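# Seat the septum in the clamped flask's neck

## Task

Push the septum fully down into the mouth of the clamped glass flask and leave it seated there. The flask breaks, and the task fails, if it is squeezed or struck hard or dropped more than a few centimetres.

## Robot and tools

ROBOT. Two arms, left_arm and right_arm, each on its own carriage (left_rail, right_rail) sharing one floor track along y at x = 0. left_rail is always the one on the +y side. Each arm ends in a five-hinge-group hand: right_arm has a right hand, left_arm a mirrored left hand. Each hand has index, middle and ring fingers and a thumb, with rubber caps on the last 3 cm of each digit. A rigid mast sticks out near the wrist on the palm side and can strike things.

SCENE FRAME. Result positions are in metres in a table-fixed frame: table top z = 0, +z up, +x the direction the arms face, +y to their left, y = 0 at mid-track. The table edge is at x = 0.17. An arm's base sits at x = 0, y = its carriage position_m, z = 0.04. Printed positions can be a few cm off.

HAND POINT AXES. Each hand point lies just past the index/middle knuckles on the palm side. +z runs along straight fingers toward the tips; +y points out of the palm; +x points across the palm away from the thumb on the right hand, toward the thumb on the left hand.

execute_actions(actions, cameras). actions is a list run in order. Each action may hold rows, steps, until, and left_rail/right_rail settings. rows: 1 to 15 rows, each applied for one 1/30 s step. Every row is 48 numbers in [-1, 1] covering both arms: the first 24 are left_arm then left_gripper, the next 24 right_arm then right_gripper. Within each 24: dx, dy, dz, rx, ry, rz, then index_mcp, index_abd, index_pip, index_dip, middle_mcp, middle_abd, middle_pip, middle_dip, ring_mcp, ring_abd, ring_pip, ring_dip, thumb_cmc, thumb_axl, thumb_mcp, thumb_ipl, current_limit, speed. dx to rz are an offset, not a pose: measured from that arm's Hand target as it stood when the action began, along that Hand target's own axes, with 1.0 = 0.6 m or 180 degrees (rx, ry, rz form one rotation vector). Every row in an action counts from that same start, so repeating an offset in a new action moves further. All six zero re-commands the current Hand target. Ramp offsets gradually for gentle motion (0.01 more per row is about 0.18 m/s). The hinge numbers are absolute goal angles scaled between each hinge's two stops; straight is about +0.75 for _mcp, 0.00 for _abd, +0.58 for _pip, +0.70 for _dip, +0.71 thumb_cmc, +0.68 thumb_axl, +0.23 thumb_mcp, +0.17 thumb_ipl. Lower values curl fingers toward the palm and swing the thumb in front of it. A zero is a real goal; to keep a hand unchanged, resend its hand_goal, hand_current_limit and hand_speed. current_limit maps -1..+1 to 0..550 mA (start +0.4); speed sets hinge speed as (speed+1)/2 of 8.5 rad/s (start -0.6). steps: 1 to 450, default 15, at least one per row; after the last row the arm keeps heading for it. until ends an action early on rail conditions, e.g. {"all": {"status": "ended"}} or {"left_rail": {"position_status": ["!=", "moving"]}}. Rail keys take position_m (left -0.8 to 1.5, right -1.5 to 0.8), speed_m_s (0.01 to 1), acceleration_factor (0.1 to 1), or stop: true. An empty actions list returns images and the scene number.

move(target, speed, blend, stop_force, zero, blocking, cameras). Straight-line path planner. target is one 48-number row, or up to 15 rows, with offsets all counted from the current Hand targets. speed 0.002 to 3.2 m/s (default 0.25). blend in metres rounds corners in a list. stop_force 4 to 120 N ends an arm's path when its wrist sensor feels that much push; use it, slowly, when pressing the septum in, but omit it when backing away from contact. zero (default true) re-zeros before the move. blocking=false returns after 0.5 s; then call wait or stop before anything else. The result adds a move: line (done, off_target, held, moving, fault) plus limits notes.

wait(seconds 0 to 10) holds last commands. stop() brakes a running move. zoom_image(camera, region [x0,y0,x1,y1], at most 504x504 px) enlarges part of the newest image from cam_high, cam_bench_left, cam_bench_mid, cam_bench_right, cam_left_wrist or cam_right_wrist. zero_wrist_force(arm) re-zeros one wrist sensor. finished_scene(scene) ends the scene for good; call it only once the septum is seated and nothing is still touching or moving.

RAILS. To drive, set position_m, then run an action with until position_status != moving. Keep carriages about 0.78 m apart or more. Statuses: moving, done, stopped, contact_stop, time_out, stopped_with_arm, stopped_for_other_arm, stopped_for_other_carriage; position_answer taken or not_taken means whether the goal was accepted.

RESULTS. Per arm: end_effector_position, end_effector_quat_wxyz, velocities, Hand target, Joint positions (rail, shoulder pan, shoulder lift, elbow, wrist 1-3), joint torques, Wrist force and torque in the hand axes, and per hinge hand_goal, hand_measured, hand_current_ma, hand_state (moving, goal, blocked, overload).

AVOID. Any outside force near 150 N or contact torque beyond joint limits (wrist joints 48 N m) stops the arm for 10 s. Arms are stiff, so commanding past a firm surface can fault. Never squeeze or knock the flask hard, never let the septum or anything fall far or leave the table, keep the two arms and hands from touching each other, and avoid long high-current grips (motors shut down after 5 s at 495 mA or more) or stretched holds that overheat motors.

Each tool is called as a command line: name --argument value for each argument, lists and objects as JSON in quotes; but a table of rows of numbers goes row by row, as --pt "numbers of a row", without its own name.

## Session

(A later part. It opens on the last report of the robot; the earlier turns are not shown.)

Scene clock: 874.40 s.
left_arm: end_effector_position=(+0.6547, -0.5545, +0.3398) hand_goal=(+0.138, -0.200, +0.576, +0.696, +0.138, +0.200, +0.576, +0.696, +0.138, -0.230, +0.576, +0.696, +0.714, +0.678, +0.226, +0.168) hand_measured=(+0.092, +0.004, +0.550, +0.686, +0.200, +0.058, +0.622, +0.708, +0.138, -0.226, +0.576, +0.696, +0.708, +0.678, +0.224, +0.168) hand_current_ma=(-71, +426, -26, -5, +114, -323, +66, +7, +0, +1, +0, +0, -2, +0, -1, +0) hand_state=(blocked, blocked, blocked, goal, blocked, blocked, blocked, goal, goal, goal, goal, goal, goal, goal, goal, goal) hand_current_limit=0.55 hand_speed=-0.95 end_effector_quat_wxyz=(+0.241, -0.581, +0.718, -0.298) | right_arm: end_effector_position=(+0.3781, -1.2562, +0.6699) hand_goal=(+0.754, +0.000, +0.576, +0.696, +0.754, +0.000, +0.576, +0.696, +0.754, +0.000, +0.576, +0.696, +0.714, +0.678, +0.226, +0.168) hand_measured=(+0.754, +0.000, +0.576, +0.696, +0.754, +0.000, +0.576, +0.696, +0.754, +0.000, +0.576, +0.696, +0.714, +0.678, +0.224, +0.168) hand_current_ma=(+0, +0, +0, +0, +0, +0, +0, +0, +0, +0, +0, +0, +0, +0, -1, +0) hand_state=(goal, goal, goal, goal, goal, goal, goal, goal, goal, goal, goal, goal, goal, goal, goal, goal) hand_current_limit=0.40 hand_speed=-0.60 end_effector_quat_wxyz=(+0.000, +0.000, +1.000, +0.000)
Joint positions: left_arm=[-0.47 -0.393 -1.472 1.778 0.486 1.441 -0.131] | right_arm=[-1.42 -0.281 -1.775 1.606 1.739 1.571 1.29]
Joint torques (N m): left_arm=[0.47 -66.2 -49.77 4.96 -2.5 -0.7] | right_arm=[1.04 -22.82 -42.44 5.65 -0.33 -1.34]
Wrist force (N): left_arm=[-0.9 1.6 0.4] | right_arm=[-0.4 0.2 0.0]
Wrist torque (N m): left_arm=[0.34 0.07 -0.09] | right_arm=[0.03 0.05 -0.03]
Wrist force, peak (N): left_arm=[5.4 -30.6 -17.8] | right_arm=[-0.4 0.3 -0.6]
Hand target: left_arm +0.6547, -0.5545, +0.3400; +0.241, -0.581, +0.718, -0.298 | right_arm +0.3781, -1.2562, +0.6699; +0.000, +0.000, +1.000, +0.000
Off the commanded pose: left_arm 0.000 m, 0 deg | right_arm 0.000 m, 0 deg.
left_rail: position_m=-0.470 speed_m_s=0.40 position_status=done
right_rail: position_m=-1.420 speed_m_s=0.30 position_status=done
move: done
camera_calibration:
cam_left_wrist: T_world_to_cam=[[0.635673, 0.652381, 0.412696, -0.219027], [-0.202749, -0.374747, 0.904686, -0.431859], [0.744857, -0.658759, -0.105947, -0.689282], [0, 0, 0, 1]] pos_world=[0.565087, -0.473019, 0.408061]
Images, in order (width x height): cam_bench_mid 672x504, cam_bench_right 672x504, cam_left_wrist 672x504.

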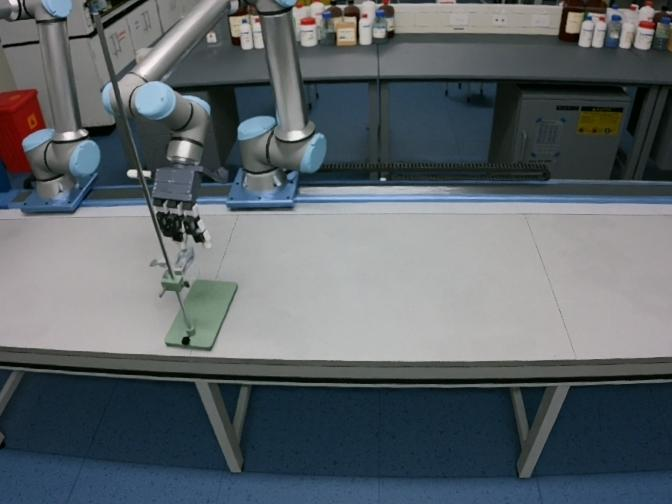

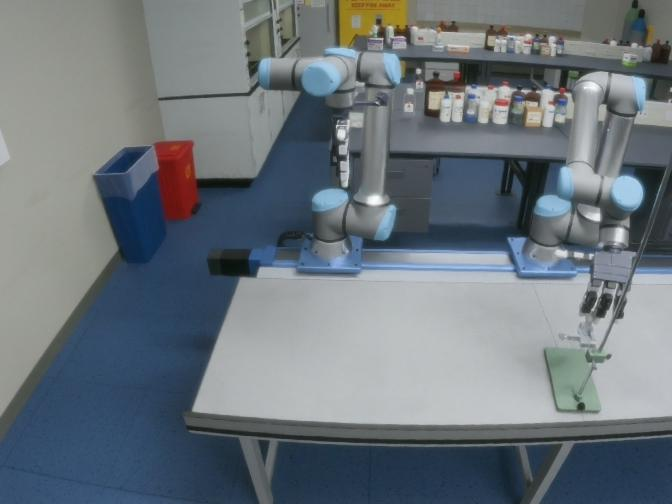

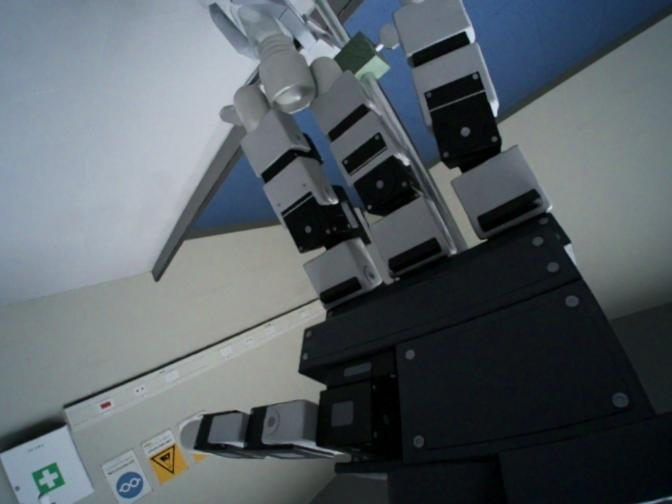

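move --pt "0 -0.0943 -0.0943 0 0 0 0.1376 -0.2 0.576 0.696 0.1376 0.2 0.576 0.696 0.1376 -0.23 0.576 0.696 0.714 0.678 0.226 0.168 0.55 -0.95 0 0 0 0 0 0 0.754 0 0.576 0.696 0.754 0 0.576 0.696 0.754 0 0.576 0.696 0.714 0.678 0.226 0.168 0.4 -0.6" --pt "-0.1557 0.25 -0.33 0 0 0 0.1376 -0.2 0.576 0.696 0.1376 0.2 0.576 0.696 0.1376 -0.23 0.576 0.696 0.714 0.678 0.226 0.168 0.55 -0.95 0 0 0 0 0 0 0.754 0 0.576 0.696 0.754 0 0.576 0.696 0.754 0 0.576 0.696 0.714 0.678 0.226 0.168 0.4 -0.6" --pt "-0.1557 0.5500 -0.0340 0 0 0 0.1376 -0.2 0.576 0.696 0.1376 0.2 0.576 0.696 0.1376 -0.23 0.576 0.696 0.714 0.678 0.226 0.168 0.55 -0.95 0 0 0 0 0 0 0.754 0 0.576 0.696 0.754 0 0.576 0.696 0.754 0 0.576 0.696 0.714 0.678 0.226 0.168 0.4 -0.6" --blend '[0.02,0.02,0]' --speed 0.12 --cameras '["cam_left_wrist","cam_high","cam_bench_mid"]'

zoom_image --camera "cam_left_wrist" --region '[220, 0, 360, 150]'

zoom_image --camera "cam_bench_mid" --region '[220, 210, 290, 280]'

Scene clock: 931.50 s.
left_arm: end_effector_position=(+0.4320, -0.4117, +0.1208) hand_goal=(+0.138, -0.200, +0.576, +0.696, +0.138, +0.200, +0.576, +0.696, +0.138, -0.230, +0.576, +0.696, +0.714, +0.678, +0.226, +0.168) hand_measured=(+0.090, +0.004, +0.548, +0.686, +0.200, +0.058, +0.622, +0.708, +0.138, -0.226, +0.576, +0.696, +0.708, +0.678, +0.224, +0.168) hand_current_ma=(-73, +426, -27, -6, +114, -323, +66, +8, +0, +1, +0, +0, -2, +0, -1, +0) hand_state=(blocked, blocked, blocked, goal, blocked, blocked, blocked, goal, goal, goal, goal, goal, goal, goal, goal, goal) hand_current_limit=0.55 hand_speed=-0.95 end_effector_quat_wxyz=(+0.241, -0.581, +0.718, -0.298) | right_arm: end_effector_position=(+0.3781, -1.2562, +0.6699) hand_goal=(+0.754, +0.000, +0.576, +0.696, +0.754, +0.000, +0.576, +0.696, +0.754, +0.000, +0.576, +0.696, +0.714, +0.678, +0.226, +0.168) hand_measured=(+0.754, +0.000, +0.576, +0.696, +0.754, +0.000, +0.576, +0.696, +0.754, +0.000, +0.576, +0.696, +0.714, +0.678, +0.224, +0.168) hand_current_ma=(+0, +0, +0, +0, +0, +0, +0, +0, +0, +0, +0, +0, +0, +0, -1, +0) hand_state=(goal, goal, goal, goal, goal, goal, goal, goal, goal, goal, goal, goal, goal, goal, goal, goal) hand_current_limit=0.40 hand_speed=-0.60 end_effector_quat_wxyz=(+0.000, +0.000, +1.000, +0.000)
Joint positions: left_arm=[-0.47 -0.225 -1.633 2.389 0.028 1.56 -0.011] | right_arm=[-1.42 -0.281 -1.775 1.606 1.739 1.571 1.29]
Joint torques (N m): left_arm=[10.63 -13.03 -25.42 -2.12 3.57 2.06] | right_arm=[1.06 -20.99 -41.99 5.8 -0.24 -1.25]
Wrist force (N): left_arm=[-0.3 1.3 0.8] | right_arm=[0.0 0.0 0.0]
Wrist torque (N m): left_arm=[0.26 0.02 -0.24] | right_arm=[0.01 0.00 0.00]
Wrist force, peak (N): left_arm=[-1.3 2.3 0.5] | right_arm=[-0.9 0.1 0.0]
Hand target: left_arm +0.4320, -0.4117, +0.1207; +0.241, -0.581, +0.718, -0.298 | right_arm +0.3781, -1.2562, +0.6699; +0.000, +0.000, +1.000, +0.000
Off the commanded pose: left_arm 0.000 m, 0 deg | right_arm 0.000 m, 0 deg.
left_rail: position_m=-0.470 speed_m_s=0.40 position_status=done
right_rail: position_m=-1.420 speed_m_s=0.30 position_status=done
move: done
camera_calibration:
cam_left_wrist: T_world_to_cam=[[0.635673, 0.652381, 0.412696, -0.0802425], [-0.202749, -0.374747, 0.904686, -0.225371], [0.744857, -0.658759, -0.105947, -0.452534], [0, 0, 0, 1]] pos_world=[0.342387, -0.330219, 0.189061]
Images, in order (width x height): cam_high 672x504, cam_bench_mid 672x504, cam_left_wrist 672x504.

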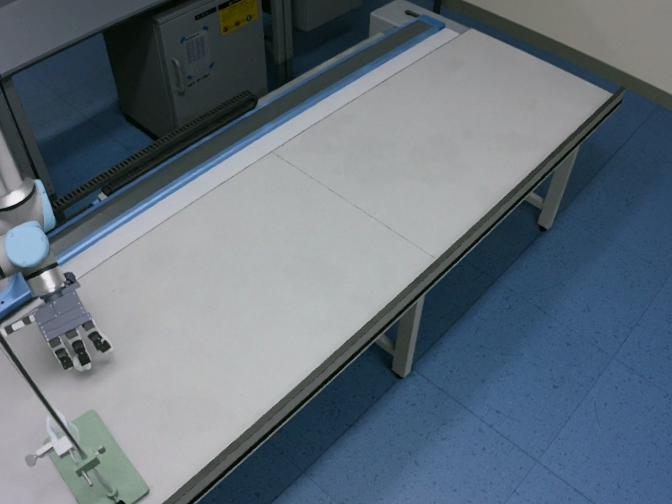

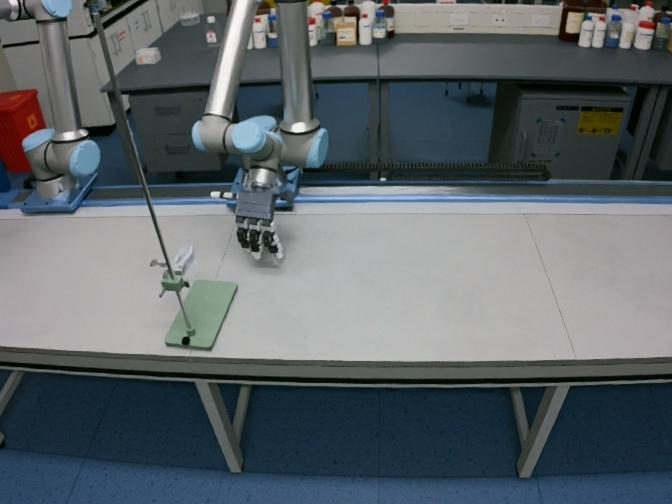

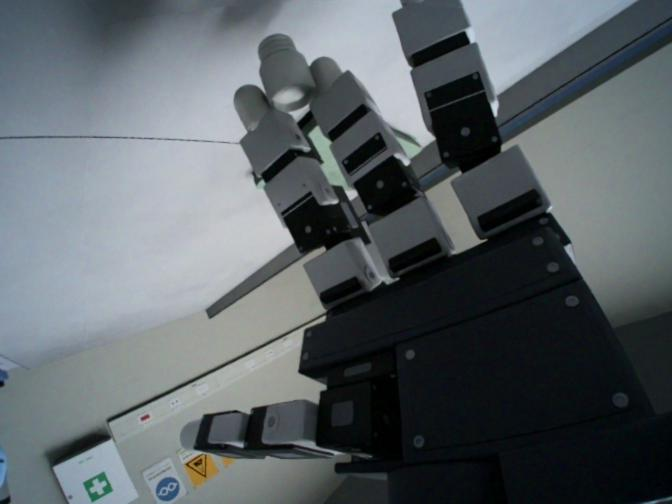

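Scaled by 3.360 from the camera's 672x504 image, which has a finer 960x720 frame.

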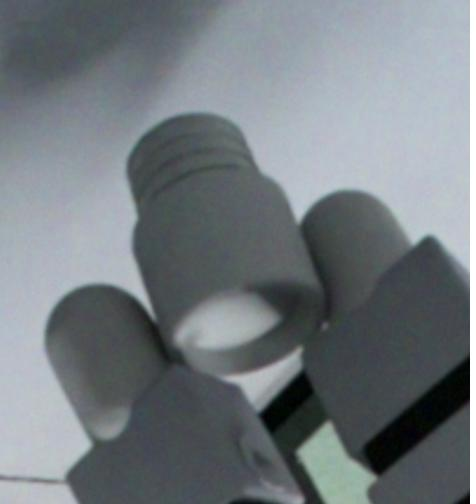

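Scaled by 7.200 from the camera's 672x504 image, which has a finer 960x720 frame.

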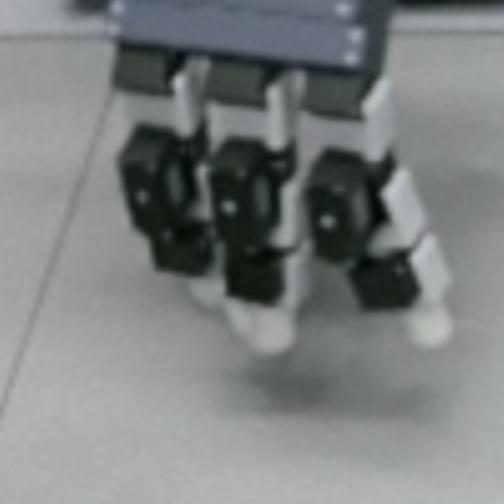

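move --target '[0,0.0471,0.0471,0,0,0,0.1376,-0.2,0.576,0.696,0.1376,0.2,0.576,0.696,0.1376,-0.23,0.576,0.696,0.714,0.678,0.226,0.168,0.55,-0.95,0,0,0,0,0,0,0.754,0,0.576,0.696,0.754,0,0.576,0.696,0.754,0,0.576,0.696,0.714,0.678,0.226,0.168,0.4,-0.6]' --speed 0.01 --stop_force 4

move --target '[0,0,0,0,0,0,0.1376,0.0,0.576,0.696,0.1376,0.0,0.576,0.696,0.1376,-0.23,0.576,0.696,0.714,0.678,0.226,0.168,0.4,-0.95,0,0,0,0,0,0,0.754,0,0.576,0.696,0.754,0,0.576,0.696,0.754,0,0.576,0.696,0.714,0.678,0.226,0.168,0.4,-0.6]' --speed 0.01 --cameras '["cam_left_wrist"]'

zoom_image --camera "cam_left_wrist" --region '[220, 0, 360, 150]'

Scene clock: 942.80 s.
left_arm: end_effector_position=(+0.4321, -0.4117, +0.0871) hand_goal=(+0.138, -0.200, +0.576, +0.696, +0.138, +0.200, +0.576, +0.696, +0.138, -0.230, +0.576, +0.696, +0.714, +0.678, +0.226, +0.168) hand_measured=(+0.088, -0.004, +0.548, +0.686, +0.200, +0.058, +0.622, +0.710, +0.138, -0.226, +0.576, +0.696, +0.708, +0.678, +0.224, +0.168) hand_current_ma=(-79, +426, -29, -6, +114, -323, +66, +9, +0, +1, +0, +0, -2, +0, -1, +0) hand_state=(blocked, blocked, blocked, goal, blocked, blocked, blocked, goal, goal, goal, goal, goal, goal, goal, goal, goal) hand_current_limit=0.55 hand_speed=-0.95 end_effector_quat_wxyz=(+0.241, -0.581, +0.718, -0.298) | right_arm: end_effector_position=(+0.3781, -1.2562, +0.6699) hand_goal=(+0.754, +0.000, +0.576, +0.696, +0.754, +0.000, +0.576, +0.696, +0.754, +0.000, +0.576, +0.696, +0.714, +0.678, +0.226, +0.168) hand_measured=(+0.754, +0.000, +0.576, +0.696, +0.754, +0.000, +0.576, +0.696, +0.754, +0.000, +0.576, +0.696, +0.714, +0.678, +0.224, +0.168) hand_current_ma=(+0, +0, +0, +0, +0, +0, +0, +0, +0, +0, +0, +0, +0, +0, -1, +0) hand_state=(goal, goal, goal, goal, goal, goal, goal, goal, goal, goal, goal, goal, goal, goal, goal, goal) hand_current_limit=0.40 hand_speed=-0.60 end_effector_quat_wxyz=(+0.000, +0.000, +1.000, +0.000)
Joint positions: left_arm=[-0.47 -0.225 -1.574 2.418 -0.06 1.56 -0.011] | right_arm=[-1.42 -0.281 -1.775 1.606 1.739 1.571 1.29]
Joint torques (N m): left_arm=[-9.95 -40.74 -34.5 4.74 -0.84 -0.73] | right_arm=[1.39 -22.95 -42.17 5.94 -0.04 -1.28]
Wrist force (N): left_arm=[-1.0 -1.5 -2.1] | right_arm=[-0.2 -0.1 -0.2]
Wrist torque (N m): left_arm=[0.50 -0.02 -0.25] | right_arm=[0.01 0.03 -0.02]
Wrist force, peak (N): left_arm=[-1.6 -4.3 -4.6] | right_arm=[-0.5 0.6 -0.2]
Hand target: left_arm +0.4321, -0.4117, +0.0871; +0.241, -0.581, +0.718, -0.298 (not the last commanded pose) | right_arm +0.3781, -1.2562, +0.6699; +0.000, +0.000, +1.000, +0.000
Off the commanded pose: left_arm 0.006 m, 0 deg | right_arm 0.000 m, 0 deg.
left_rail: position_m=-0.470 speed_m_s=0.40 position_status=done
right_rail: position_m=-1.420 speed_m_s=0.30 position_status=done
move: contact (left_arm)

Scene clock: 944.03 s.
left_arm: end_effector_position=(+0.4321, -0.4117, +0.0871) hand_goal=(+0.138, +0.000, +0.576, +0.696, +0.138, +0.000, +0.576, +0.696, +0.138, -0.230, +0.576, +0.696, +0.714, +0.678, +0.226, +0.168) hand_measured=(+0.120, +0.020, +0.564, +0.688, +0.146, -0.016, +0.584, +0.702, +0.138, -0.226, +0.576, +0.696, +0.708, +0.678, +0.224, +0.168) hand_current_ma=(-15, +14, -7, -3, +4, -9, +4, +3, +0, +1, +0, +0, -2, +0, -1, +0) hand_state=(goal, blocked, goal, goal, goal, goal, goal, goal, goal, goal, goal, goal, goal, goal, goal, goal) hand_current_limit=0.40 hand_speed=-0.95 end_effector_quat_wxyz=(+0.241, -0.581, +0.718, -0.298) | right_arm: end_effector_position=(+0.3781, -1.2562, +0.6699) hand_goal=(+0.754, +0.000, +0.576, +0.696, +0.754, +0.000, +0.576, +0.696, +0.754, +0.000, +0.576, +0.696, +0.714, +0.678, +0.226, +0.168) hand_measured=(+0.754, +0.000, +0.576, +0.696, +0.754, +0.000, +0.576, +0.696, +0.754, +0.000, +0.576, +0.696, +0.714, +0.678, +0.224, +0.168) hand_current_ma=(+0, +0, +0, +0, +0, +0, +0, +0, +0, +0, +0, +0, +0, +0, -1, +0) hand_state=(goal, goal, goal, goal, goal, goal, goal, goal, goal, goal, goal, goal, goal, goal, goal, goal) hand_current_limit=0.40 hand_speed=-0.60 end_effector_quat_wxyz=(+0.000, +0.000, +1.000, +0.000)
Joint positions: left_arm=[-0.47 -0.225 -1.574 2.418 -0.06 1.56 -0.011] | right_arm=[-1.42 -0.281 -1.775 1.606 1.739 1.571 1.29]
Joint torques (N m): left_arm=[-8.69 -41.42 -33.68 4.03 -1.05 -0.84] | right_arm=[1.22 -22.03 -41.59 6.02 -0.11 -1.42]
Wrist force (N): left_arm=[-0.2 1.0 -0.3] | right_arm=[0.0 -0.1 0.0]
Wrist torque (N m): left_arm=[0.36 0.10 -0.29] | right_arm=[0.00 0.00 0.00]
Wrist force, peak (N): left_arm=[-0.6 -1.8 -2.4] | right_arm=[-0.4 0.0 -0.6]
Hand target: left_arm +0.4321, -0.4117, +0.0871; +0.241, -0.581, +0.718, -0.298 | right_arm +0.3781, -1.2562, +0.6699; +0.000, +0.000, +1.000, +0.000
Off the commanded pose: left_arm 0.000 m, 0 deg | right_arm 0.000 m, 0 deg.
left_rail: position_m=-0.470 speed_m_s=0.40 position_status=done
right_rail: position_m=-1.420 speed_m_s=0.30 position_status=done
move: done
camera_calibration:
cam_left_wrist: T_world_to_cam=[[0.635673, 0.652381, 0.412696, -0.0663982], [-0.202749, -0.374747, 0.904686, -0.194862], [0.744857, -0.658759, -0.105947, -0.456179], [0, 0, 0, 1]] pos_world=[0.342487, -0.330219, 0.155361]
Images, in order (width x height): cam_left_wrist 672x504.

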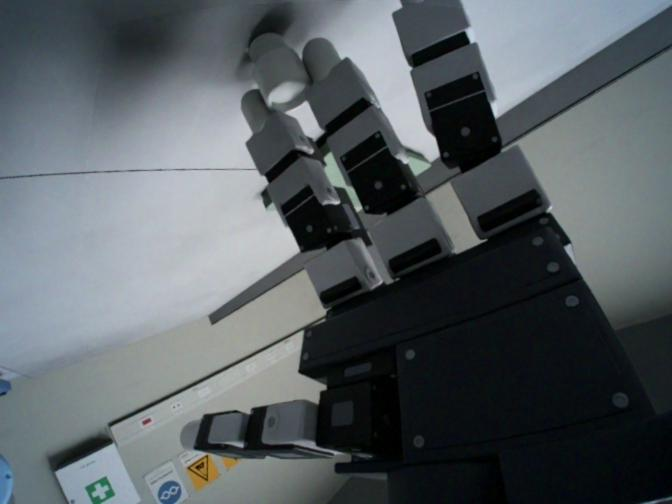

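Scaled by 3.360 from the camera's 672x504 image, which has a finer 960x720 frame.

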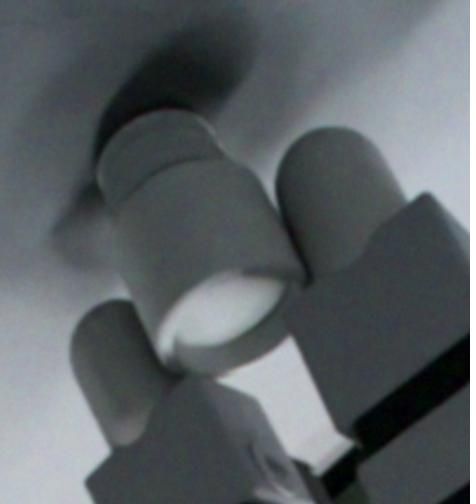

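execute_actions --actions '[{"rows": [[0,0,0,0,0,0, 0.1376,0.09,0.576,0.696, 0.1376,-0.09,0.576,0.696, 0.1376,-0.23,0.576,0.696, 0.714,0.678,0.226,0.168, 0.4,-0.9, 0,0,0,0,0,0, 0.754,0,0.576,0.696, 0.754,0,0.576,0.696, 0.754,0,0.576,0.696, 0.714,0.678,0.226,0.168, 0.4,-0.6]], "steps": 30}]' --cameras '["cam_left_wrist","cam_bench_mid"]'

zoom_image --camera "cam_left_wrist" --region '[140, 20, 420, 230]'

Scene clock: 972.27 s.
left_arm: end_effector_position=(+0.4321, -0.4117, +0.0871) hand_goal=(+0.138, +0.090, +0.576, +0.696, +0.138, -0.090, +0.576, +0.696, +0.138, -0.230, +0.576, +0.696, +0.714, +0.678, +0.226, +0.168) hand_measured=(+0.134, +0.086, +0.572, +0.694, +0.140, -0.086, +0.578, +0.700, +0.138, -0.226, +0.576, +0.696, +0.708, +0.678, +0.224, +0.168) hand_current_ma=(-2, -1, -1, -1, +0, +1, +1, +1, +0, +1, +0, +0, -2, +0, -1, +0) hand_state=(goal, goal, goal, goal, goal, goal, goal, goal, goal, goal, goal, goal, goal, goal, goal, goal) hand_current_limit=0.40 hand_speed=-0.90 end_effector_quat_wxyz=(+0.241, -0.581, +0.718, -0.298) | right_arm: end_effector_position=(+0.3781, -1.2562, +0.6699) hand_goal=(+0.754, +0.000, +0.576, +0.696, +0.754, +0.000, +0.576, +0.696, +0.754, +0.000, +0.576, +0.696, +0.714, +0.678, +0.226, +0.168) hand_measured=(+0.754, +0.000, +0.576, +0.696, +0.754, +0.000, +0.576, +0.696, +0.754, +0.000, +0.576, +0.696, +0.714, +0.678, +0.224, +0.168) hand_current_ma=(+0, +0, +0, +0, +0, +0, +0, +0, +0, +0, +0, +0, +0, +0, -1, +0) hand_state=(goal, goal, goal, goal, goal, goal, goal, goal, goal, goal, goal, goal, goal, goal, goal, goal) hand_current_limit=0.40 hand_speed=-0.60 end_effector_quat_wxyz=(+0.000, +0.000, +1.000, +0.000)
Joint positions: left_arm=[-0.47 -0.225 -1.574 2.418 -0.06 1.56 -0.011] | right_arm=[-1.42 -0.281 -1.775 1.606 1.739 1.571 1.29]
Joint torques (N m): left_arm=[-7.54 -41.66 -34.76 0.65 -0.8 -0.66] | right_arm=[0.06 -22.29 -41.88 5.76 -0.38 -1.61]
Wrist force (N): left_arm=[-0.6 1.0 0.0] | right_arm=[0.2 0.1 -0.1]
Wrist torque (N m): left_arm=[0.31 0.04 -0.25] | right_arm=[0.03 -0.02 0.02]
Wrist force, peak (N): left_arm=[-0.8 1.7 0.5] | right_arm=[-0.4 0.1 -0.7]
Hand target: left_arm +0.4321, -0.4117, +0.0871; +0.241, -0.581, +0.718, -0.298 | right_arm +0.3781, -1.2562, +0.6699; +0.000, +0.000, +1.000, +0.000
Off the commanded pose: left_arm 0.000 m, 0 deg | right_arm 0.000 m, 0 deg.
left_rail: position_m=-0.470 speed_m_s=0.40 position_status=done
right_rail: position_m=-1.420 speed_m_s=0.30 position_status=done
camera_calibration:
cam_left_wrist: T_world_to_cam=[[0.635673, 0.652381, 0.412696, -0.0663982], [-0.202749, -0.374747, 0.904686, -0.194862], [0.744857, -0.658759, -0.105947, -0.456179], [0, 0, 0, 1]] pos_world=[0.342487, -0.330219, 0.155361]
Images, in order (width x height): cam_bench_mid 672x504, cam_left_wrist 672x504.

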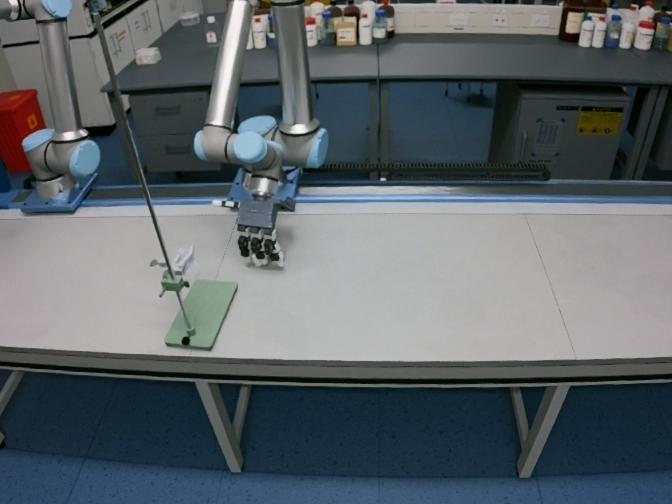

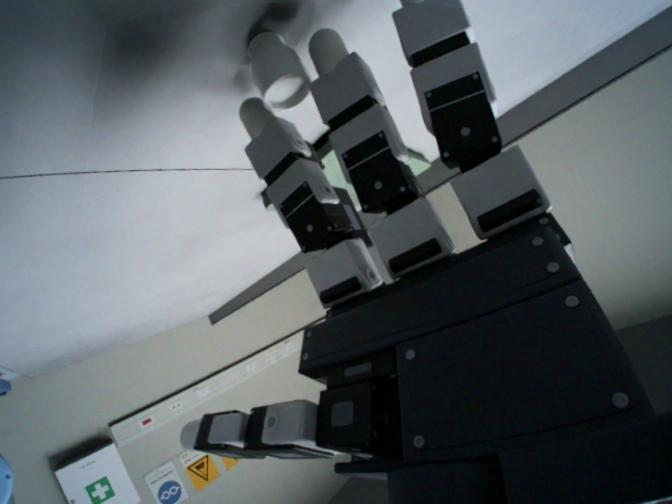

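Scaled by 1.800 from the camera's 672x504 image, which has a finer 960x720 frame.

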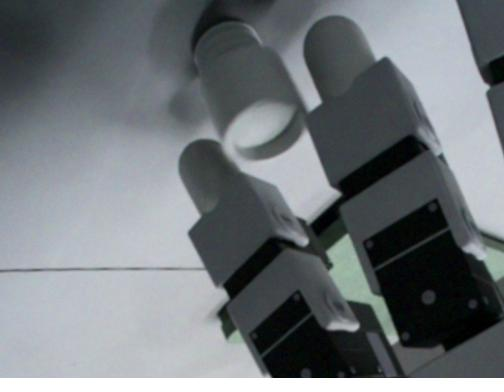

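move --pt "0.00205 0 0 0 0 0 0.1376 0.12 0.576 0.696 0.1376 -0.12 0.576 0.696 0.1376 -0.23 0.576 0.696 0.714 0.678 0.226 0.168 0.4 -0.9 0 0 0 0 0 0 0.754 0 0.576 0.696 0.754 0 0.576 0.696 0.754 0 0.576 0.696 0.714 0.678 0.226 0.168 0.4 -0.6" --pt "0.00253 0.00673 -0.00673 0 0 0 0.1376 0.12 0.576 0.696 0.1376 -0.12 0.576 0.696 0.1376 -0.23 0.576 0.696 0.714 0.678 0.226 0.168 0.4 -0.9 0 0 0 0 0 0 0.754 0 0.576 0.696 0.754 0 0.576 0.696 0.754 0 0.576 0.696 0.714 0.678 0.226 0.168 0.4 -0.6" --speed 0.01 --cameras '["cam_left_wrist"]'

zoom_image --camera "cam_left_wrist" --region '[200, 10, 400, 160]'

Scene clock: 999.67 s.
left_arm: end_effector_position=(+0.4264, -0.4121, +0.0871) hand_goal=(+0.138, +0.120, +0.576, +0.696, +0.138, -0.120, +0.576, +0.696, +0.138, -0.230, +0.576, +0.696, +0.714, +0.678, +0.226, +0.168) hand_measured=(+0.134, +0.116, +0.572, +0.694, +0.140, -0.116, +0.578, +0.700, +0.138, -0.226, +0.576, +0.696, +0.708, +0.678, +0.224, +0.168) hand_current_ma=(-2, -1, -1, -1, +0, +1, +1, +1, +0, +1, +0, +0, -2, +0, -1, +0) hand_state=(goal, goal, goal, goal, goal, goal, goal, goal, goal, goal, goal, goal, goal, goal, goal, goal) hand_current_limit=0.40 hand_speed=-0.90 end_effector_quat_wxyz=(+0.241, -0.581, +0.718, -0.298) | right_arm: end_effector_position=(+0.3781, -1.2562, +0.6699) hand_goal=(+0.754, +0.000, +0.576, +0.696, +0.754, +0.000, +0.576, +0.696, +0.754, +0.000, +0.576, +0.696, +0.714, +0.678, +0.226, +0.168) hand_measured=(+0.754, +0.000, +0.576, +0.696, +0.754, +0.000, +0.576, +0.696, +0.754, +0.000, +0.576, +0.696, +0.714, +0.678, +0.224, +0.168) hand_current_ma=(+0, +0, +0, +0, +0, +0, +0, +0, +0, +0, +0, +0, +0, +0, -1, +0) hand_state=(goal, goal, goal, goal, goal, goal, goal, goal, goal, goal, goal, goal, goal, goal, goal, goal) hand_current_limit=0.40 hand_speed=-0.60 end_effector_quat_wxyz=(+0.000, +0.000, +1.000, +0.000)
Joint positions: left_arm=[-0.47 -0.23 -1.584 2.428 -0.06 1.556 -0.015] | right_arm=[-1.42 -0.281 -1.775 1.606 1.739 1.571 1.29]
Joint torques (N m): left_arm=[-9.31 -43.76 -22.01 4.43 -2.3 -2.53] | right_arm=[1.03 -23.19 -42.33 6.18 -0.12 -1.39]
Wrist force (N): left_arm=[-1.0 0.9 0.0] | right_arm=[-0.2 0.2 0.1]
Wrist torque (N m): left_arm=[0.29 0.10 -0.11] | right_arm=[0.02 0.03 -0.02]
Wrist force, peak (N): left_arm=[-1.5 1.5 0.1] | right_arm=[-0.6 0.3 -0.3]
Hand target: left_arm +0.4262, -0.4120, +0.0871; +0.241, -0.581, +0.718, -0.298 | right_arm +0.3781, -1.2562, +0.6699; +0.000, +0.000, +1.000, +0.000
Off the commanded pose: left_arm 0.000 m, 0 deg | right_arm 0.000 m, 0 deg.
left_rail: position_m=-0.470 speed_m_s=0.40 position_status=done
right_rail: position_m=-1.420 speed_m_s=0.30 position_status=done
move: done
camera_calibration:
cam_left_wrist: T_world_to_cam=[[0.635673, 0.652381, 0.412696, -0.0625791], [-0.202749, -0.374747, 0.904686, -0.196131], [0.744857, -0.658759, -0.105947, -0.452131], [0, 0, 0, 1]] pos_world=[0.336787, -0.330519, 0.155361]
Images, in order (width x height): cam_left_wrist 672x504.

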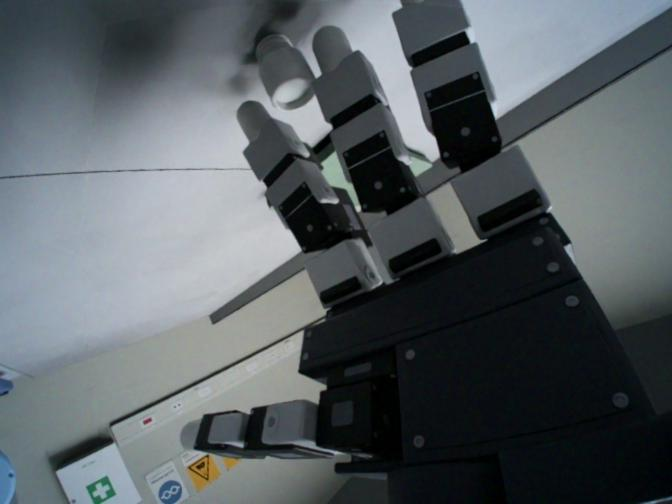

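Scaled by 2.520 from the camera's 672x504 image, which has a finer 960x720 frame.

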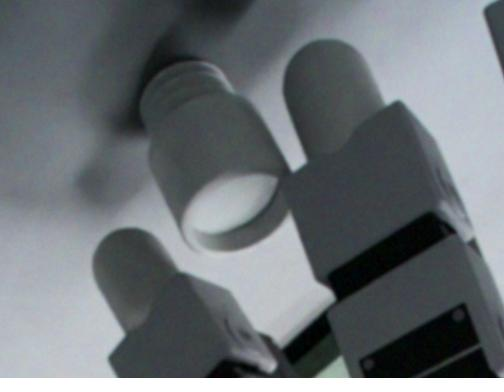

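zoom_image --camera "cam_left_wrist" --region '[230, 15, 350, 115]'

Scaled by 4.200 from the camera's 672x504 image, which has a finer 960x720 frame.

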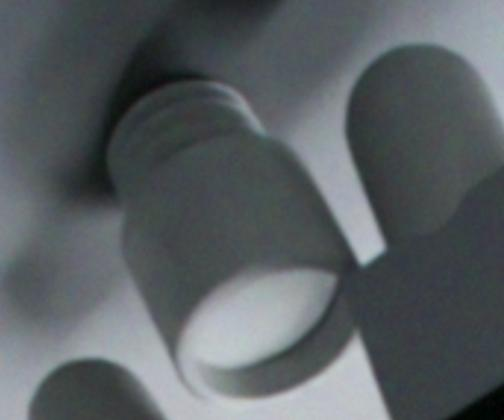

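move --pt "0.0008 0.00153 -0.00153 0 0 0 0.1376 0.12 0.576 0.696 0.1376 -0.12 0.576 0.696 0.1376 -0.23 0.576 0.696 0.714 0.678 0.226 0.168 0.4 -0.9 0 0 0 0 0 0 0.754 0 0.576 0.696 0.754 0 0.576 0.696 0.754 0 0.576 0.696 0.714 0.678 0.226 0.168 0.4 -0.6" --pt "0.0008 0.00398 0.00092 0 0 0 0.1376 0.12 0.576 0.696 0.1376 -0.12 0.576 0.696 0.1376 -0.23 0.576 0.696 0.714 0.678 0.226 0.168 0.4 -0.9 0 0 0 0 0 0 0.754 0 0.576 0.696 0.754 0 0.576 0.696 0.754 0 0.576 0.696 0.714 0.678 0.226 0.168 0.4 -0.6" --speed 0.01

execute_actions --actions '[{"rows": [[0,0,0,0,0,0, 0.1376,0,0.576,0.696, 0.1376,0,0.576,0.696, 0.1376,-0.23,0.576,0.696, 0.714,0.678,0.226,0.168, 0.4,-0.95, 0,0,0,0,0,0, 0.754,0,0.576,0.696, 0.754,0,0.576,0.696, 0.754,0,0.576,0.696, 0.714,0.678,0.226,0.168, 0.4,-0.6]], "steps": 45}]' --cameras '["cam_left_wrist"]'

zoom_image --camera "cam_left_wrist" --region '[230, 15, 350, 115]'

Scene clock: 1061.50 s.
left_arm: end_effector_position=(+0.4248, -0.4122, +0.0852) hand_goal=(+0.138, +0.120, +0.576, +0.696, +0.138, -0.120, +0.576, +0.696, +0.138, -0.230, +0.576, +0.696, +0.714, +0.678, +0.226, +0.168) hand_measured=(+0.134, +0.116, +0.572, +0.694, +0.140, -0.116, +0.578, +0.700, +0.138, -0.226, +0.576, +0.696, +0.708, +0.678, +0.224, +0.168) hand_current_ma=(-2, -1, -1, -1, +0, +1, +1, +1, +0, +1, +0, +0, -2, +0, -1, +0) hand_state=(goal, goal, goal, goal, goal, goal, goal, goal, goal, goal, goal, goal, goal, goal, goal, goal) hand_current_limit=0.40 hand_speed=-0.90 end_effector_quat_wxyz=(+0.241, -0.581, +0.718, -0.298) | right_arm: end_effector_position=(+0.3781, -1.2562, +0.6699) hand_goal=(+0.754, +0.000, +0.576, +0.696, +0.754, +0.000, +0.576, +0.696, +0.754, +0.000, +0.576, +0.696, +0.714, +0.678, +0.226, +0.168) hand_measured=(+0.754, +0.000, +0.576, +0.696, +0.754, +0.000, +0.576, +0.696, +0.754, +0.000, +0.576, +0.696, +0.714, +0.678, +0.224, +0.168) hand_current_ma=(+0, +0, +0, +0, +0, +0, +0, +0, +0, +0, +0, +0, +0, +0, -1, +0) hand_state=(goal, goal, goal, goal, goal, goal, goal, goal, goal, goal, goal, goal, goal, goal, goal, goal) hand_current_limit=0.40 hand_speed=-0.60 end_effector_quat_wxyz=(+0.000, +0.000, +1.000, +0.000)
Joint positions: left_arm=[-0.47 -0.232 -1.584 2.433 -0.065 1.555 -0.016] | right_arm=[-1.42 -0.281 -1.775 1.606 1.739 1.571 1.29]
Joint torques (N m): left_arm=[-11.49 -14.32 -21.11 -2.53 -2.5 -2.34] | right_arm=[-0.3 -22.96 -42.64 5.98 -0.17 -1.52]
Wrist force (N): left_arm=[-0.6 1.0 0.1] | right_arm=[-0.2 0.3 -0.1]
Wrist torque (N m): left_arm=[0.29 0.05 -0.07] | right_arm=[0.05 0.03 -0.01]
Wrist force, peak (N): left_arm=[-0.7 1.8 0.7] | right_arm=[-0.3 -0.1 -0.7]
Hand target: left_arm +0.4248, -0.4122, +0.0851; +0.241, -0.581, +0.718, -0.298 | right_arm +0.3781, -1.2562, +0.6699; +0.000, +0.000, +1.000, +0.000
Off the commanded pose: left_arm 0.000 m, 0 deg | right_arm 0.000 m, 0 deg.
left_rail: position_m=-0.470 speed_m_s=0.40 position_status=done
right_rail: position_m=-1.420 speed_m_s=0.30 position_status=done
move: done

Scene clock: 1063.20 s.
left_arm: end_effector_position=(+0.4248, -0.4122, +0.0851) hand_goal=(+0.138, +0.000, +0.576, +0.696, +0.138, +0.000, +0.576, +0.696, +0.138, -0.230, +0.576, +0.696, +0.714, +0.678, +0.226, +0.168) hand_measured=(+0.134, +0.028, +0.572, +0.694, +0.140, -0.038, +0.578, +0.700, +0.138, -0.226, +0.576, +0.696, +0.708, +0.678, +0.224, +0.168) hand_current_ma=(-2, +22, -1, -1, +0, -36, +1, +1, +0, +1, +0, +0, -2, +0, -1, +0) hand_state=(goal, blocked, goal, goal, goal, blocked, goal, goal, goal, goal, goal, goal, goal, goal, goal, goal) hand_current_limit=0.40 hand_speed=-0.95 end_effector_quat_wxyz=(+0.241, -0.581, +0.718, -0.298) | right_arm: end_effector_position=(+0.3781, -1.2562, +0.6699) hand_goal=(+0.754, +0.000, +0.576, +0.696, +0.754, +0.000, +0.576, +0.696, +0.754, +0.000, +0.576, +0.696, +0.714, +0.678, +0.226, +0.168) hand_measured=(+0.754, +0.000, +0.576, +0.696, +0.754, +0.000, +0.576, +0.696, +0.754, +0.000, +0.576, +0.696, +0.714, +0.678, +0.224, +0.168) hand_current_ma=(+0, +0, +0, +0, +0, +0, +0, +0, +0, +0, +0, +0, +0, +0, -1, +0) hand_state=(goal, goal, goal, goal, goal, goal, goal, goal, goal, goal, goal, goal, goal, goal, goal, goal) hand_current_limit=0.40 hand_speed=-0.60 end_effector_quat_wxyz=(+0.000, +0.000, +1.000, +0.000)
Joint positions: left_arm=[-0.47 -0.232 -1.584 2.433 -0.065 1.555 -0.016] | right_arm=[-1.42 -0.281 -1.775 1.606 1.739 1.571 1.29]
Joint torques (N m): left_arm=[-10.53 -11.54 -22.54 -1.94 -1.59 -2.52] | right_arm=[0.21 -23.26 -42.34 5.95 -0.12 -1.29]
Wrist force (N): left_arm=[-0.8 1.4 0.1] | right_arm=[-0.3 0.3 -0.1]
Wrist torque (N m): left_arm=[0.35 0.06 -0.10] | right_arm=[0.05 0.05 -0.02]
Wrist force, peak (N): left_arm=[-1.2 1.4 0.2] | right_arm=[-0.3 0.6 -0.3]
Hand target: left_arm +0.4248, -0.4122, +0.0851; +0.241, -0.581, +0.718, -0.298 | right_arm +0.3781, -1.2562, +0.6699; +0.000, +0.000, +1.000, +0.000
Off the commanded pose: left_arm 0.000 m, 0 deg | right_arm 0.000 m, 0 deg.
left_rail: position_m=-0.470 speed_m_s=0.40 position_status=done
right_rail: position_m=-1.420 speed_m_s=0.30 position_status=done
camera_calibration:
cam_left_wrist: T_world_to_cam=[[0.635673, 0.652381, 0.412696, -0.0605649], [-0.202749, -0.374747, 0.904686, -0.19463], [0.744857, -0.658759, -0.105947, -0.451293], [0, 0, 0, 1]] pos_world=[0.335187, -0.330719, 0.153261]
Images, in order (width x height): cam_left_wrist 672x504.

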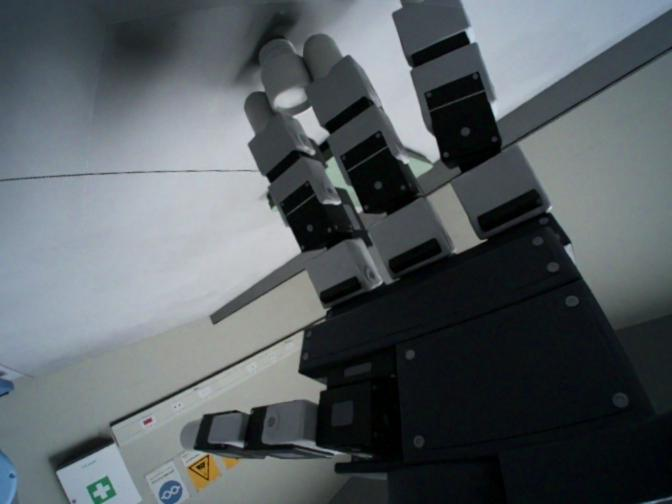

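Scaled by 4.200 from the camera's 672x504 image, which has a finer 960x720 frame.

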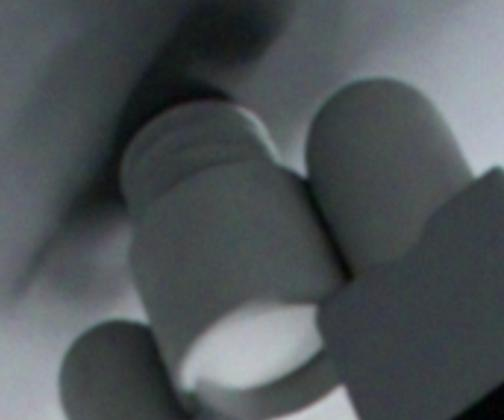

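execute_actions --actions '[{"rows": [[0,0,0,0,0,0, 0.1376,-0.14,0.576,0.696, 0.1376,0.14,0.576,0.696, 0.1376,-0.23,0.576,0.696, 0.714,0.678,0.226,0.168, 0.75,-0.95, 0,0,0,0,0,0, 0.754,0,0.576,0.696, 0.754,0,0.576,0.696, 0.754,0,0.576,0.696, 0.714,0.678,0.226,0.168, 0.4,-0.6]], "steps": 50}]'

move --target '[0,-0.02357,-0.02357,0,0,0, 0.1376,-0.14,0.576,0.696, 0.1376,0.14,0.576,0.696, 0.1376,-0.23,0.576,0.696, 0.714,0.678,0.226,0.168, 0.75,-0.95, 0,0,0,0,0,0, 0.754,0,0.576,0.696, 0.754,0,0.576,0.696, 0.754,0,0.576,0.696, 0.714,0.678,0.226,0.168, 0.4,-0.6]' --speed 0.03 --cameras '["cam_left_wrist"]'

zoom_image --camera "cam_left_wrist" --region '[230, 15, 350, 115]'

Scene clock: 1074.00 s.
left_arm: end_effector_position=(+0.4248, -0.4122, +0.0851) hand_goal=(+0.138, -0.140, +0.576, +0.696, +0.138, +0.140, +0.576, +0.696, +0.138, -0.230, +0.576, +0.696, +0.714, +0.678, +0.226, +0.168) hand_measured=(+0.134, +0.008, +0.572, +0.694, +0.140, -0.036, +0.578, +0.700, +0.138, -0.226, +0.576, +0.696, +0.708, +0.678, +0.224, +0.168) hand_current_ma=(-2, +341, -1, -1, +0, -459, +1, +1, +0, +1, +0, +0, -2, +0, -1, +0) hand_state=(goal, blocked, goal, goal, goal, blocked, goal, goal, goal, goal, goal, goal, goal, goal, goal, goal) hand_current_limit=0.75 hand_speed=-0.95 end_effector_quat_wxyz=(+0.241, -0.581, +0.718, -0.298) | right_arm: end_effector_position=(+0.3781, -1.2562, +0.6699) hand_goal=(+0.754, +0.000, +0.576, +0.696, +0.754, +0.000, +0.576, +0.696, +0.754, +0.000, +0.576, +0.696, +0.714, +0.678, +0.226, +0.168) hand_measured=(+0.754, +0.000, +0.576, +0.696, +0.754, +0.000, +0.576, +0.696, +0.754, +0.000, +0.576, +0.696, +0.714, +0.678, +0.224, +0.168) hand_current_ma=(+0, +0, +0, +0, +0, +0, +0, +0, +0, +0, +0, +0, +0, +0, -1, +0) hand_state=(goal, goal, goal, goal, goal, goal, goal, goal, goal, goal, goal, goal, goal, goal, goal, goal) hand_current_limit=0.40 hand_speed=-0.60 end_effector_quat_wxyz=(+0.000, +0.000, +1.000, +0.000)
Joint positions: left_arm=[-0.47 -0.232 -1.584 2.433 -0.065 1.555 -0.016] | right_arm=[-1.42 -0.281 -1.775 1.606 1.739 1.571 1.29]
Joint torques (N m): left_arm=[-11.02 -12.46 -22.91 -1.62 1.34 -2.23] | right_arm=[0.38 -21.82 -42.57 6.04 -0.19 -1.51]
Wrist force (N): left_arm=[-0.6 0.8 0.8] | right_arm=[-0.2 0.1 -0.2]
Wrist torque (N m): left_arm=[0.22 0.05 -0.07] | right_arm=[0.03 0.03 -0.02]
Wrist force, peak (N): left_arm=[-0.7 1.8 0.5] | right_arm=[-0.4 0.5 -0.6]
Hand target: left_arm +0.4248, -0.4122, +0.0851; +0.241, -0.581, +0.718, -0.298 | right_arm +0.3781, -1.2562, +0.6699; +0.000, +0.000, +1.000, +0.000
Off the commanded pose: left_arm 0.000 m, 0 deg | right_arm 0.000 m, 0 deg.
left_rail: position_m=-0.470 speed_m_s=0.40 position_status=done
right_rail: position_m=-1.420 speed_m_s=0.30 position_status=done

Scene clock: 1075.10 s.
left_arm: end_effector_position=(+0.4248, -0.4122, +0.1049) hand_goal=(+0.138, -0.140, +0.576, +0.696, +0.138, +0.140, +0.576, +0.696, +0.138, -0.230, +0.576, +0.696, +0.714, +0.678, +0.226, +0.168) hand_measured=(+0.134, +0.008, +0.572, +0.694, +0.140, -0.036, +0.578, +0.700, +0.138, -0.226, +0.576, +0.696, +0.708, +0.678, +0.224, +0.168) hand_current_ma=(-2, +341, -1, -1, +0, -459, +1, +1, +0, +1, +0, +0, -2, +0, -1, +0) hand_state=(goal, blocked, goal, goal, goal, blocked, goal, goal, goal, goal, goal, goal, goal, goal, goal, goal) hand_current_limit=0.75 hand_speed=-0.95 end_effector_quat_wxyz=(+0.241, -0.581, +0.718, -0.298) | right_arm: end_effector_position=(+0.3781, -1.2562, +0.6699) hand_goal=(+0.754, +0.000, +0.576, +0.696, +0.754, +0.000, +0.576, +0.696, +0.754, +0.000, +0.576, +0.696, +0.714, +0.678, +0.226, +0.168) hand_measured=(+0.754, +0.000, +0.576, +0.696, +0.754, +0.000, +0.576, +0.696, +0.754, +0.000, +0.576, +0.696, +0.714, +0.678, +0.224, +0.168) hand_current_ma=(+0, +0, +0, +0, +0, +0, +0, +0, +0, +0, +0, +0, +0, +0, -1, +0) hand_state=(goal, goal, goal, goal, goal, goal, goal, goal, goal, goal, goal, goal, goal, goal, goal, goal) hand_current_limit=0.40 hand_speed=-0.60 end_effector_quat_wxyz=(+0.000, +0.000, +1.000, +0.000)
Joint positions: left_arm=[-0.47 -0.232 -1.62 2.416 -0.012 1.555 -0.016] | right_arm=[-1.42 -0.281 -1.775 1.606 1.739 1.571 1.29]
Joint torques (N m): left_arm=[7.81 -39.7 -36.89 4.29 1.18 0.46] | right_arm=[0.87 -23.23 -42.72 6.14 -0.3 -1.67]
Wrist force (N): left_arm=[-0.9 0.8 0.4] | right_arm=[-0.2 0.5 0.0]
Wrist torque (N m): left_arm=[0.24 0.09 -0.09] | right_arm=[0.06 0.02 0.00]
Wrist force, peak (N): left_arm=[-1.0 1.8 0.2] | right_arm=[0.2 0.6 0.1]
Hand target: left_arm +0.4248, -0.4122, +0.1051; +0.241, -0.581, +0.718, -0.298 | right_arm +0.3781, -1.2562, +0.6699; +0.000, +0.000, +1.000, +0.000
Off the commanded pose: left_arm 0.000 m, 0 deg | right_arm 0.000 m, 0 deg.
left_rail: position_m=-0.470 speed_m_s=0.40 position_status=done
right_rail: position_m=-1.420 speed_m_s=0.30 position_status=done
move: done
camera_calibration:
cam_left_wrist: T_world_to_cam=[[0.635757, 0.652273, 0.412739, -0.0688492], [-0.202832, -0.37475, 0.904667, -0.212603], [0.744763, -0.658865, -0.105948, -0.449188], [0, 0, 0, 1]] pos_world=[0.335187, -0.330719, 0.173161]
Images, in order (width x height): cam_left_wrist 672x504.

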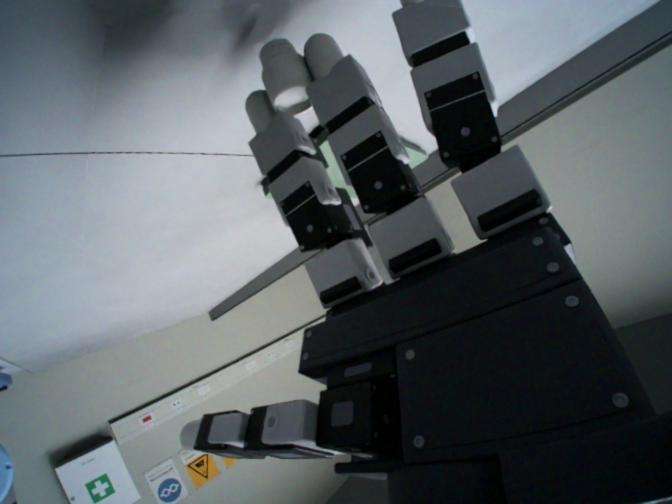

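Scaled by 4.200 from the camera's 672x504 image, which has a finer 960x720 frame.

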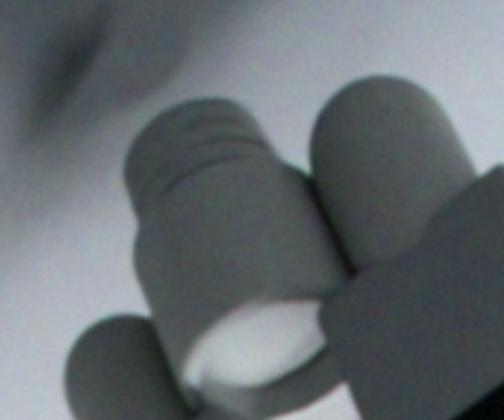

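move --pt "0 -0.3240 -0.3240 0 0 0 0.1376 -0.14 0.576 0.696 0.1376 0.14 0.576 0.696 0.1376 -0.23 0.576 0.696 0.714 0.678 0.226 0.168 0.75 -0.95 0 0 0 0 0 0 0.754 0 0.576 0.696 0.754 0 0.576 0.696 0.754 0 0.576 0.696 0.714 0.678 0.226 0.168 0.4 -0.6" --pt "0.1531 -0.6252 -0.0228 0 0 0 0.1376 -0.14 0.576 0.696 0.1376 0.14 0.576 0.696 0.1376 -0.23 0.576 0.696 0.714 0.678 0.226 0.168 0.75 -0.95 0 0 0 0 0 0 0.754 0 0.576 0.696 0.754 0 0.576 0.696 0.754 0 0.576 0.696 0.714 0.678 0.226 0.168 0.4 -0.6" --pt "0.1531 -0.5839 0.0185 0 0 0 0.1376 -0.14 0.576 0.696 0.1376 0.14 0.576 0.696 0.1376 -0.23 0.576 0.696 0.714 0.678 0.226 0.168 0.75 -0.95 0 0 0 0 0 0 0.754 0 0.576 0.696 0.754 0 0.576 0.696 0.754 0 0.576 0.696 0.714 0.678 0.226 0.168 0.4 -0.6" --speed '[0.12, 0.12, 0.03]' --blend '[0.02, 0, 0]' --cameras '["cam_left_wrist","cam_bench_mid","cam_bench_right"]'

zoom_image --camera "cam_left_wrist" --region '[230, 15, 350, 115]'

zoom_image --camera "cam_bench_mid" --region '[140, 190, 230, 280]'

Scene clock: 1109.03 s.
left_arm: end_effector_position=(+0.6554, -0.5551, +0.3455) hand_goal=(+0.138, -0.140, +0.576, +0.696, +0.138, +0.140, +0.576, +0.696, +0.138, -0.230, +0.576, +0.696, +0.714, +0.678, +0.226, +0.168) hand_measured=(+0.134, +0.008, +0.572, +0.694, +0.140, -0.036, +0.578, +0.700, +0.138, -0.226, +0.576, +0.696, +0.708, +0.678, +0.224, +0.168) hand_current_ma=(-2, +341, -1, -1, +0, -459, +1, +1, +0, +1, +0, +0, -2, +0, -1, +0) hand_state=(goal, blocked, goal, goal, goal, blocked, goal, goal, goal, goal, goal, goal, goal, goal, goal, goal) hand_current_limit=0.75 hand_speed=-0.95 end_effector_quat_wxyz=(+0.241, -0.581, +0.718, -0.298) | right_arm: end_effector_position=(+0.3781, -1.2562, +0.6699) hand_goal=(+0.754, +0.000, +0.576, +0.696, +0.754, +0.000, +0.576, +0.696, +0.754, +0.000, +0.576, +0.696, +0.714, +0.678, +0.226, +0.168) hand_measured=(+0.754, +0.000, +0.576, +0.696, +0.754, +0.000, +0.576, +0.696, +0.754, +0.000, +0.576, +0.696, +0.714, +0.678, +0.224, +0.168) hand_current_ma=(+0, +0, +0, +0, +0, +0, +0, +0, +0, +0, +0, +0, +0, +0, -1, +0) hand_state=(goal, goal, goal, goal, goal, goal, goal, goal, goal, goal, goal, goal, goal, goal, goal, goal) hand_current_limit=0.40 hand_speed=-0.60 end_effector_quat_wxyz=(+0.000, +0.000, +1.000, +0.000)
Joint positions: left_arm=[-0.47 -0.394 -1.473 1.769 0.497 1.441 -0.131] | right_arm=[-1.42 -0.281 -1.775 1.606 1.739 1.571 1.29]
Joint torques (N m): left_arm=[-10.21 -34.92 -35.68 -1.71 -2.77 -2.11] | right_arm=[-0.51 -21.63 -41.87 6.11 -0.25 -1.57]
Wrist force (N): left_arm=[-0.7 1.6 0.2] | right_arm=[-0.1 0.4 -0.2]
Wrist torque (N m): left_arm=[0.36 0.04 -0.08] | right_arm=[0.06 0.02 0.00]
Wrist force, peak (N): left_arm=[-0.8 2.2 0.8] | right_arm=[-0.1 0.6 -0.5]
Hand target: left_arm +0.6554, -0.5551, +0.3453; +0.241, -0.581, +0.718, -0.298 | right_arm +0.3781, -1.2562, +0.6699; +0.000, +0.000, +1.000, +0.000
Off the commanded pose: left_arm 0.000 m, 0 deg | right_arm 0.000 m, 0 deg.
left_rail: position_m=-0.470 speed_m_s=0.40 position_status=done
right_rail: position_m=-1.420 speed_m_s=0.30 position_status=done
move: done
camera_calibration:
cam_left_wrist: T_world_to_cam=[[0.635673, 0.652381, 0.412696, -0.221433], [-0.202749, -0.374747, 0.904686, -0.437098], [0.744857, -0.658759, -0.105947, -0.689595], [0, 0, 0, 1]] pos_world=[0.565787, -0.473619, 0.413761]
Images, in order (width x height): cam_bench_mid 672x504, cam_bench_right 672x504, cam_left_wrist 672x504.

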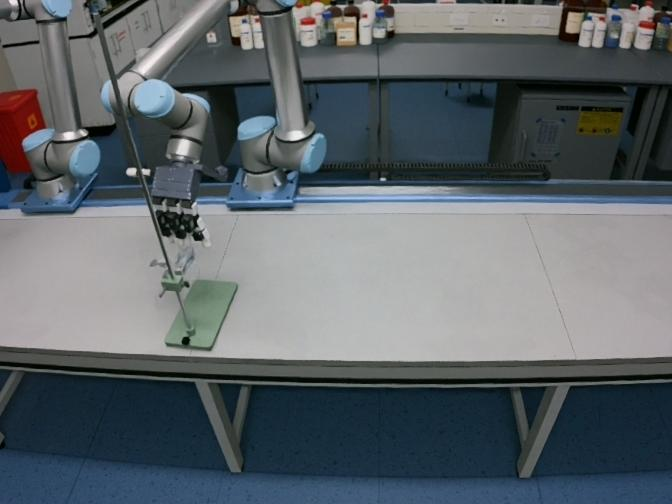

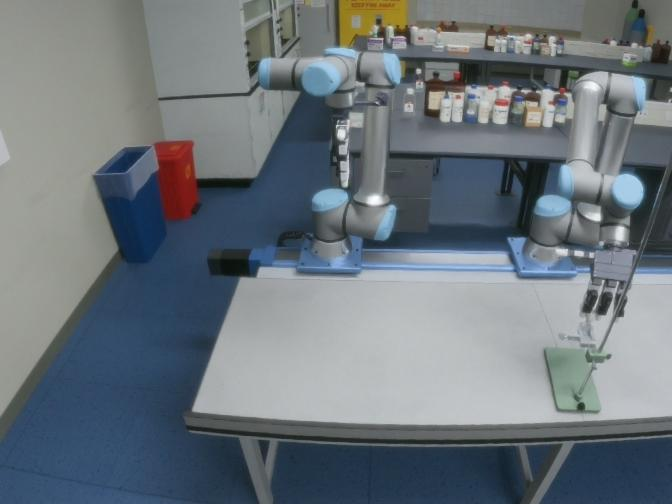

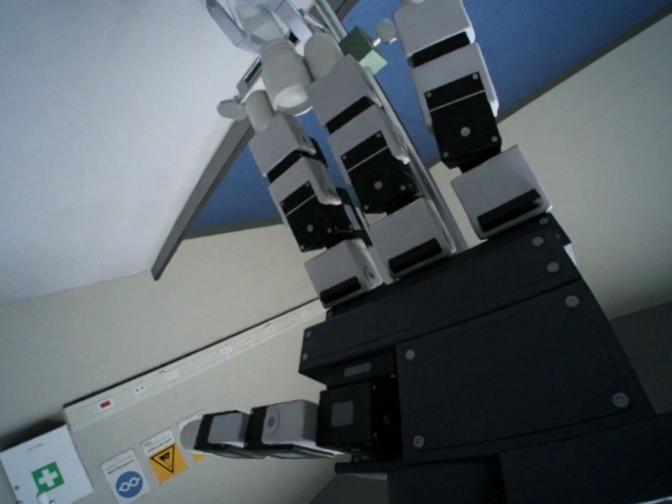

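Scaled by 4.200 from the camera's 672x504 image, which has a finer 960x720 frame.

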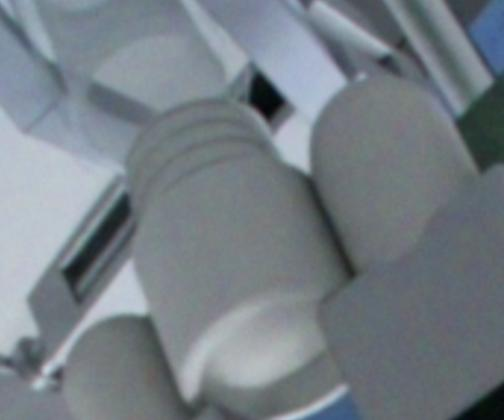

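Scaled by 5.600 from the camera's 672x504 image, which has a finer 960x720 frame.

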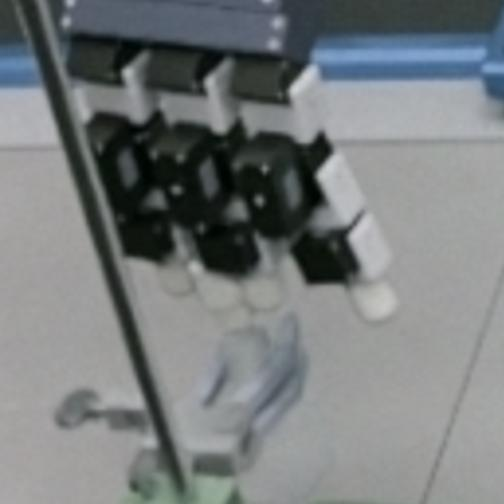

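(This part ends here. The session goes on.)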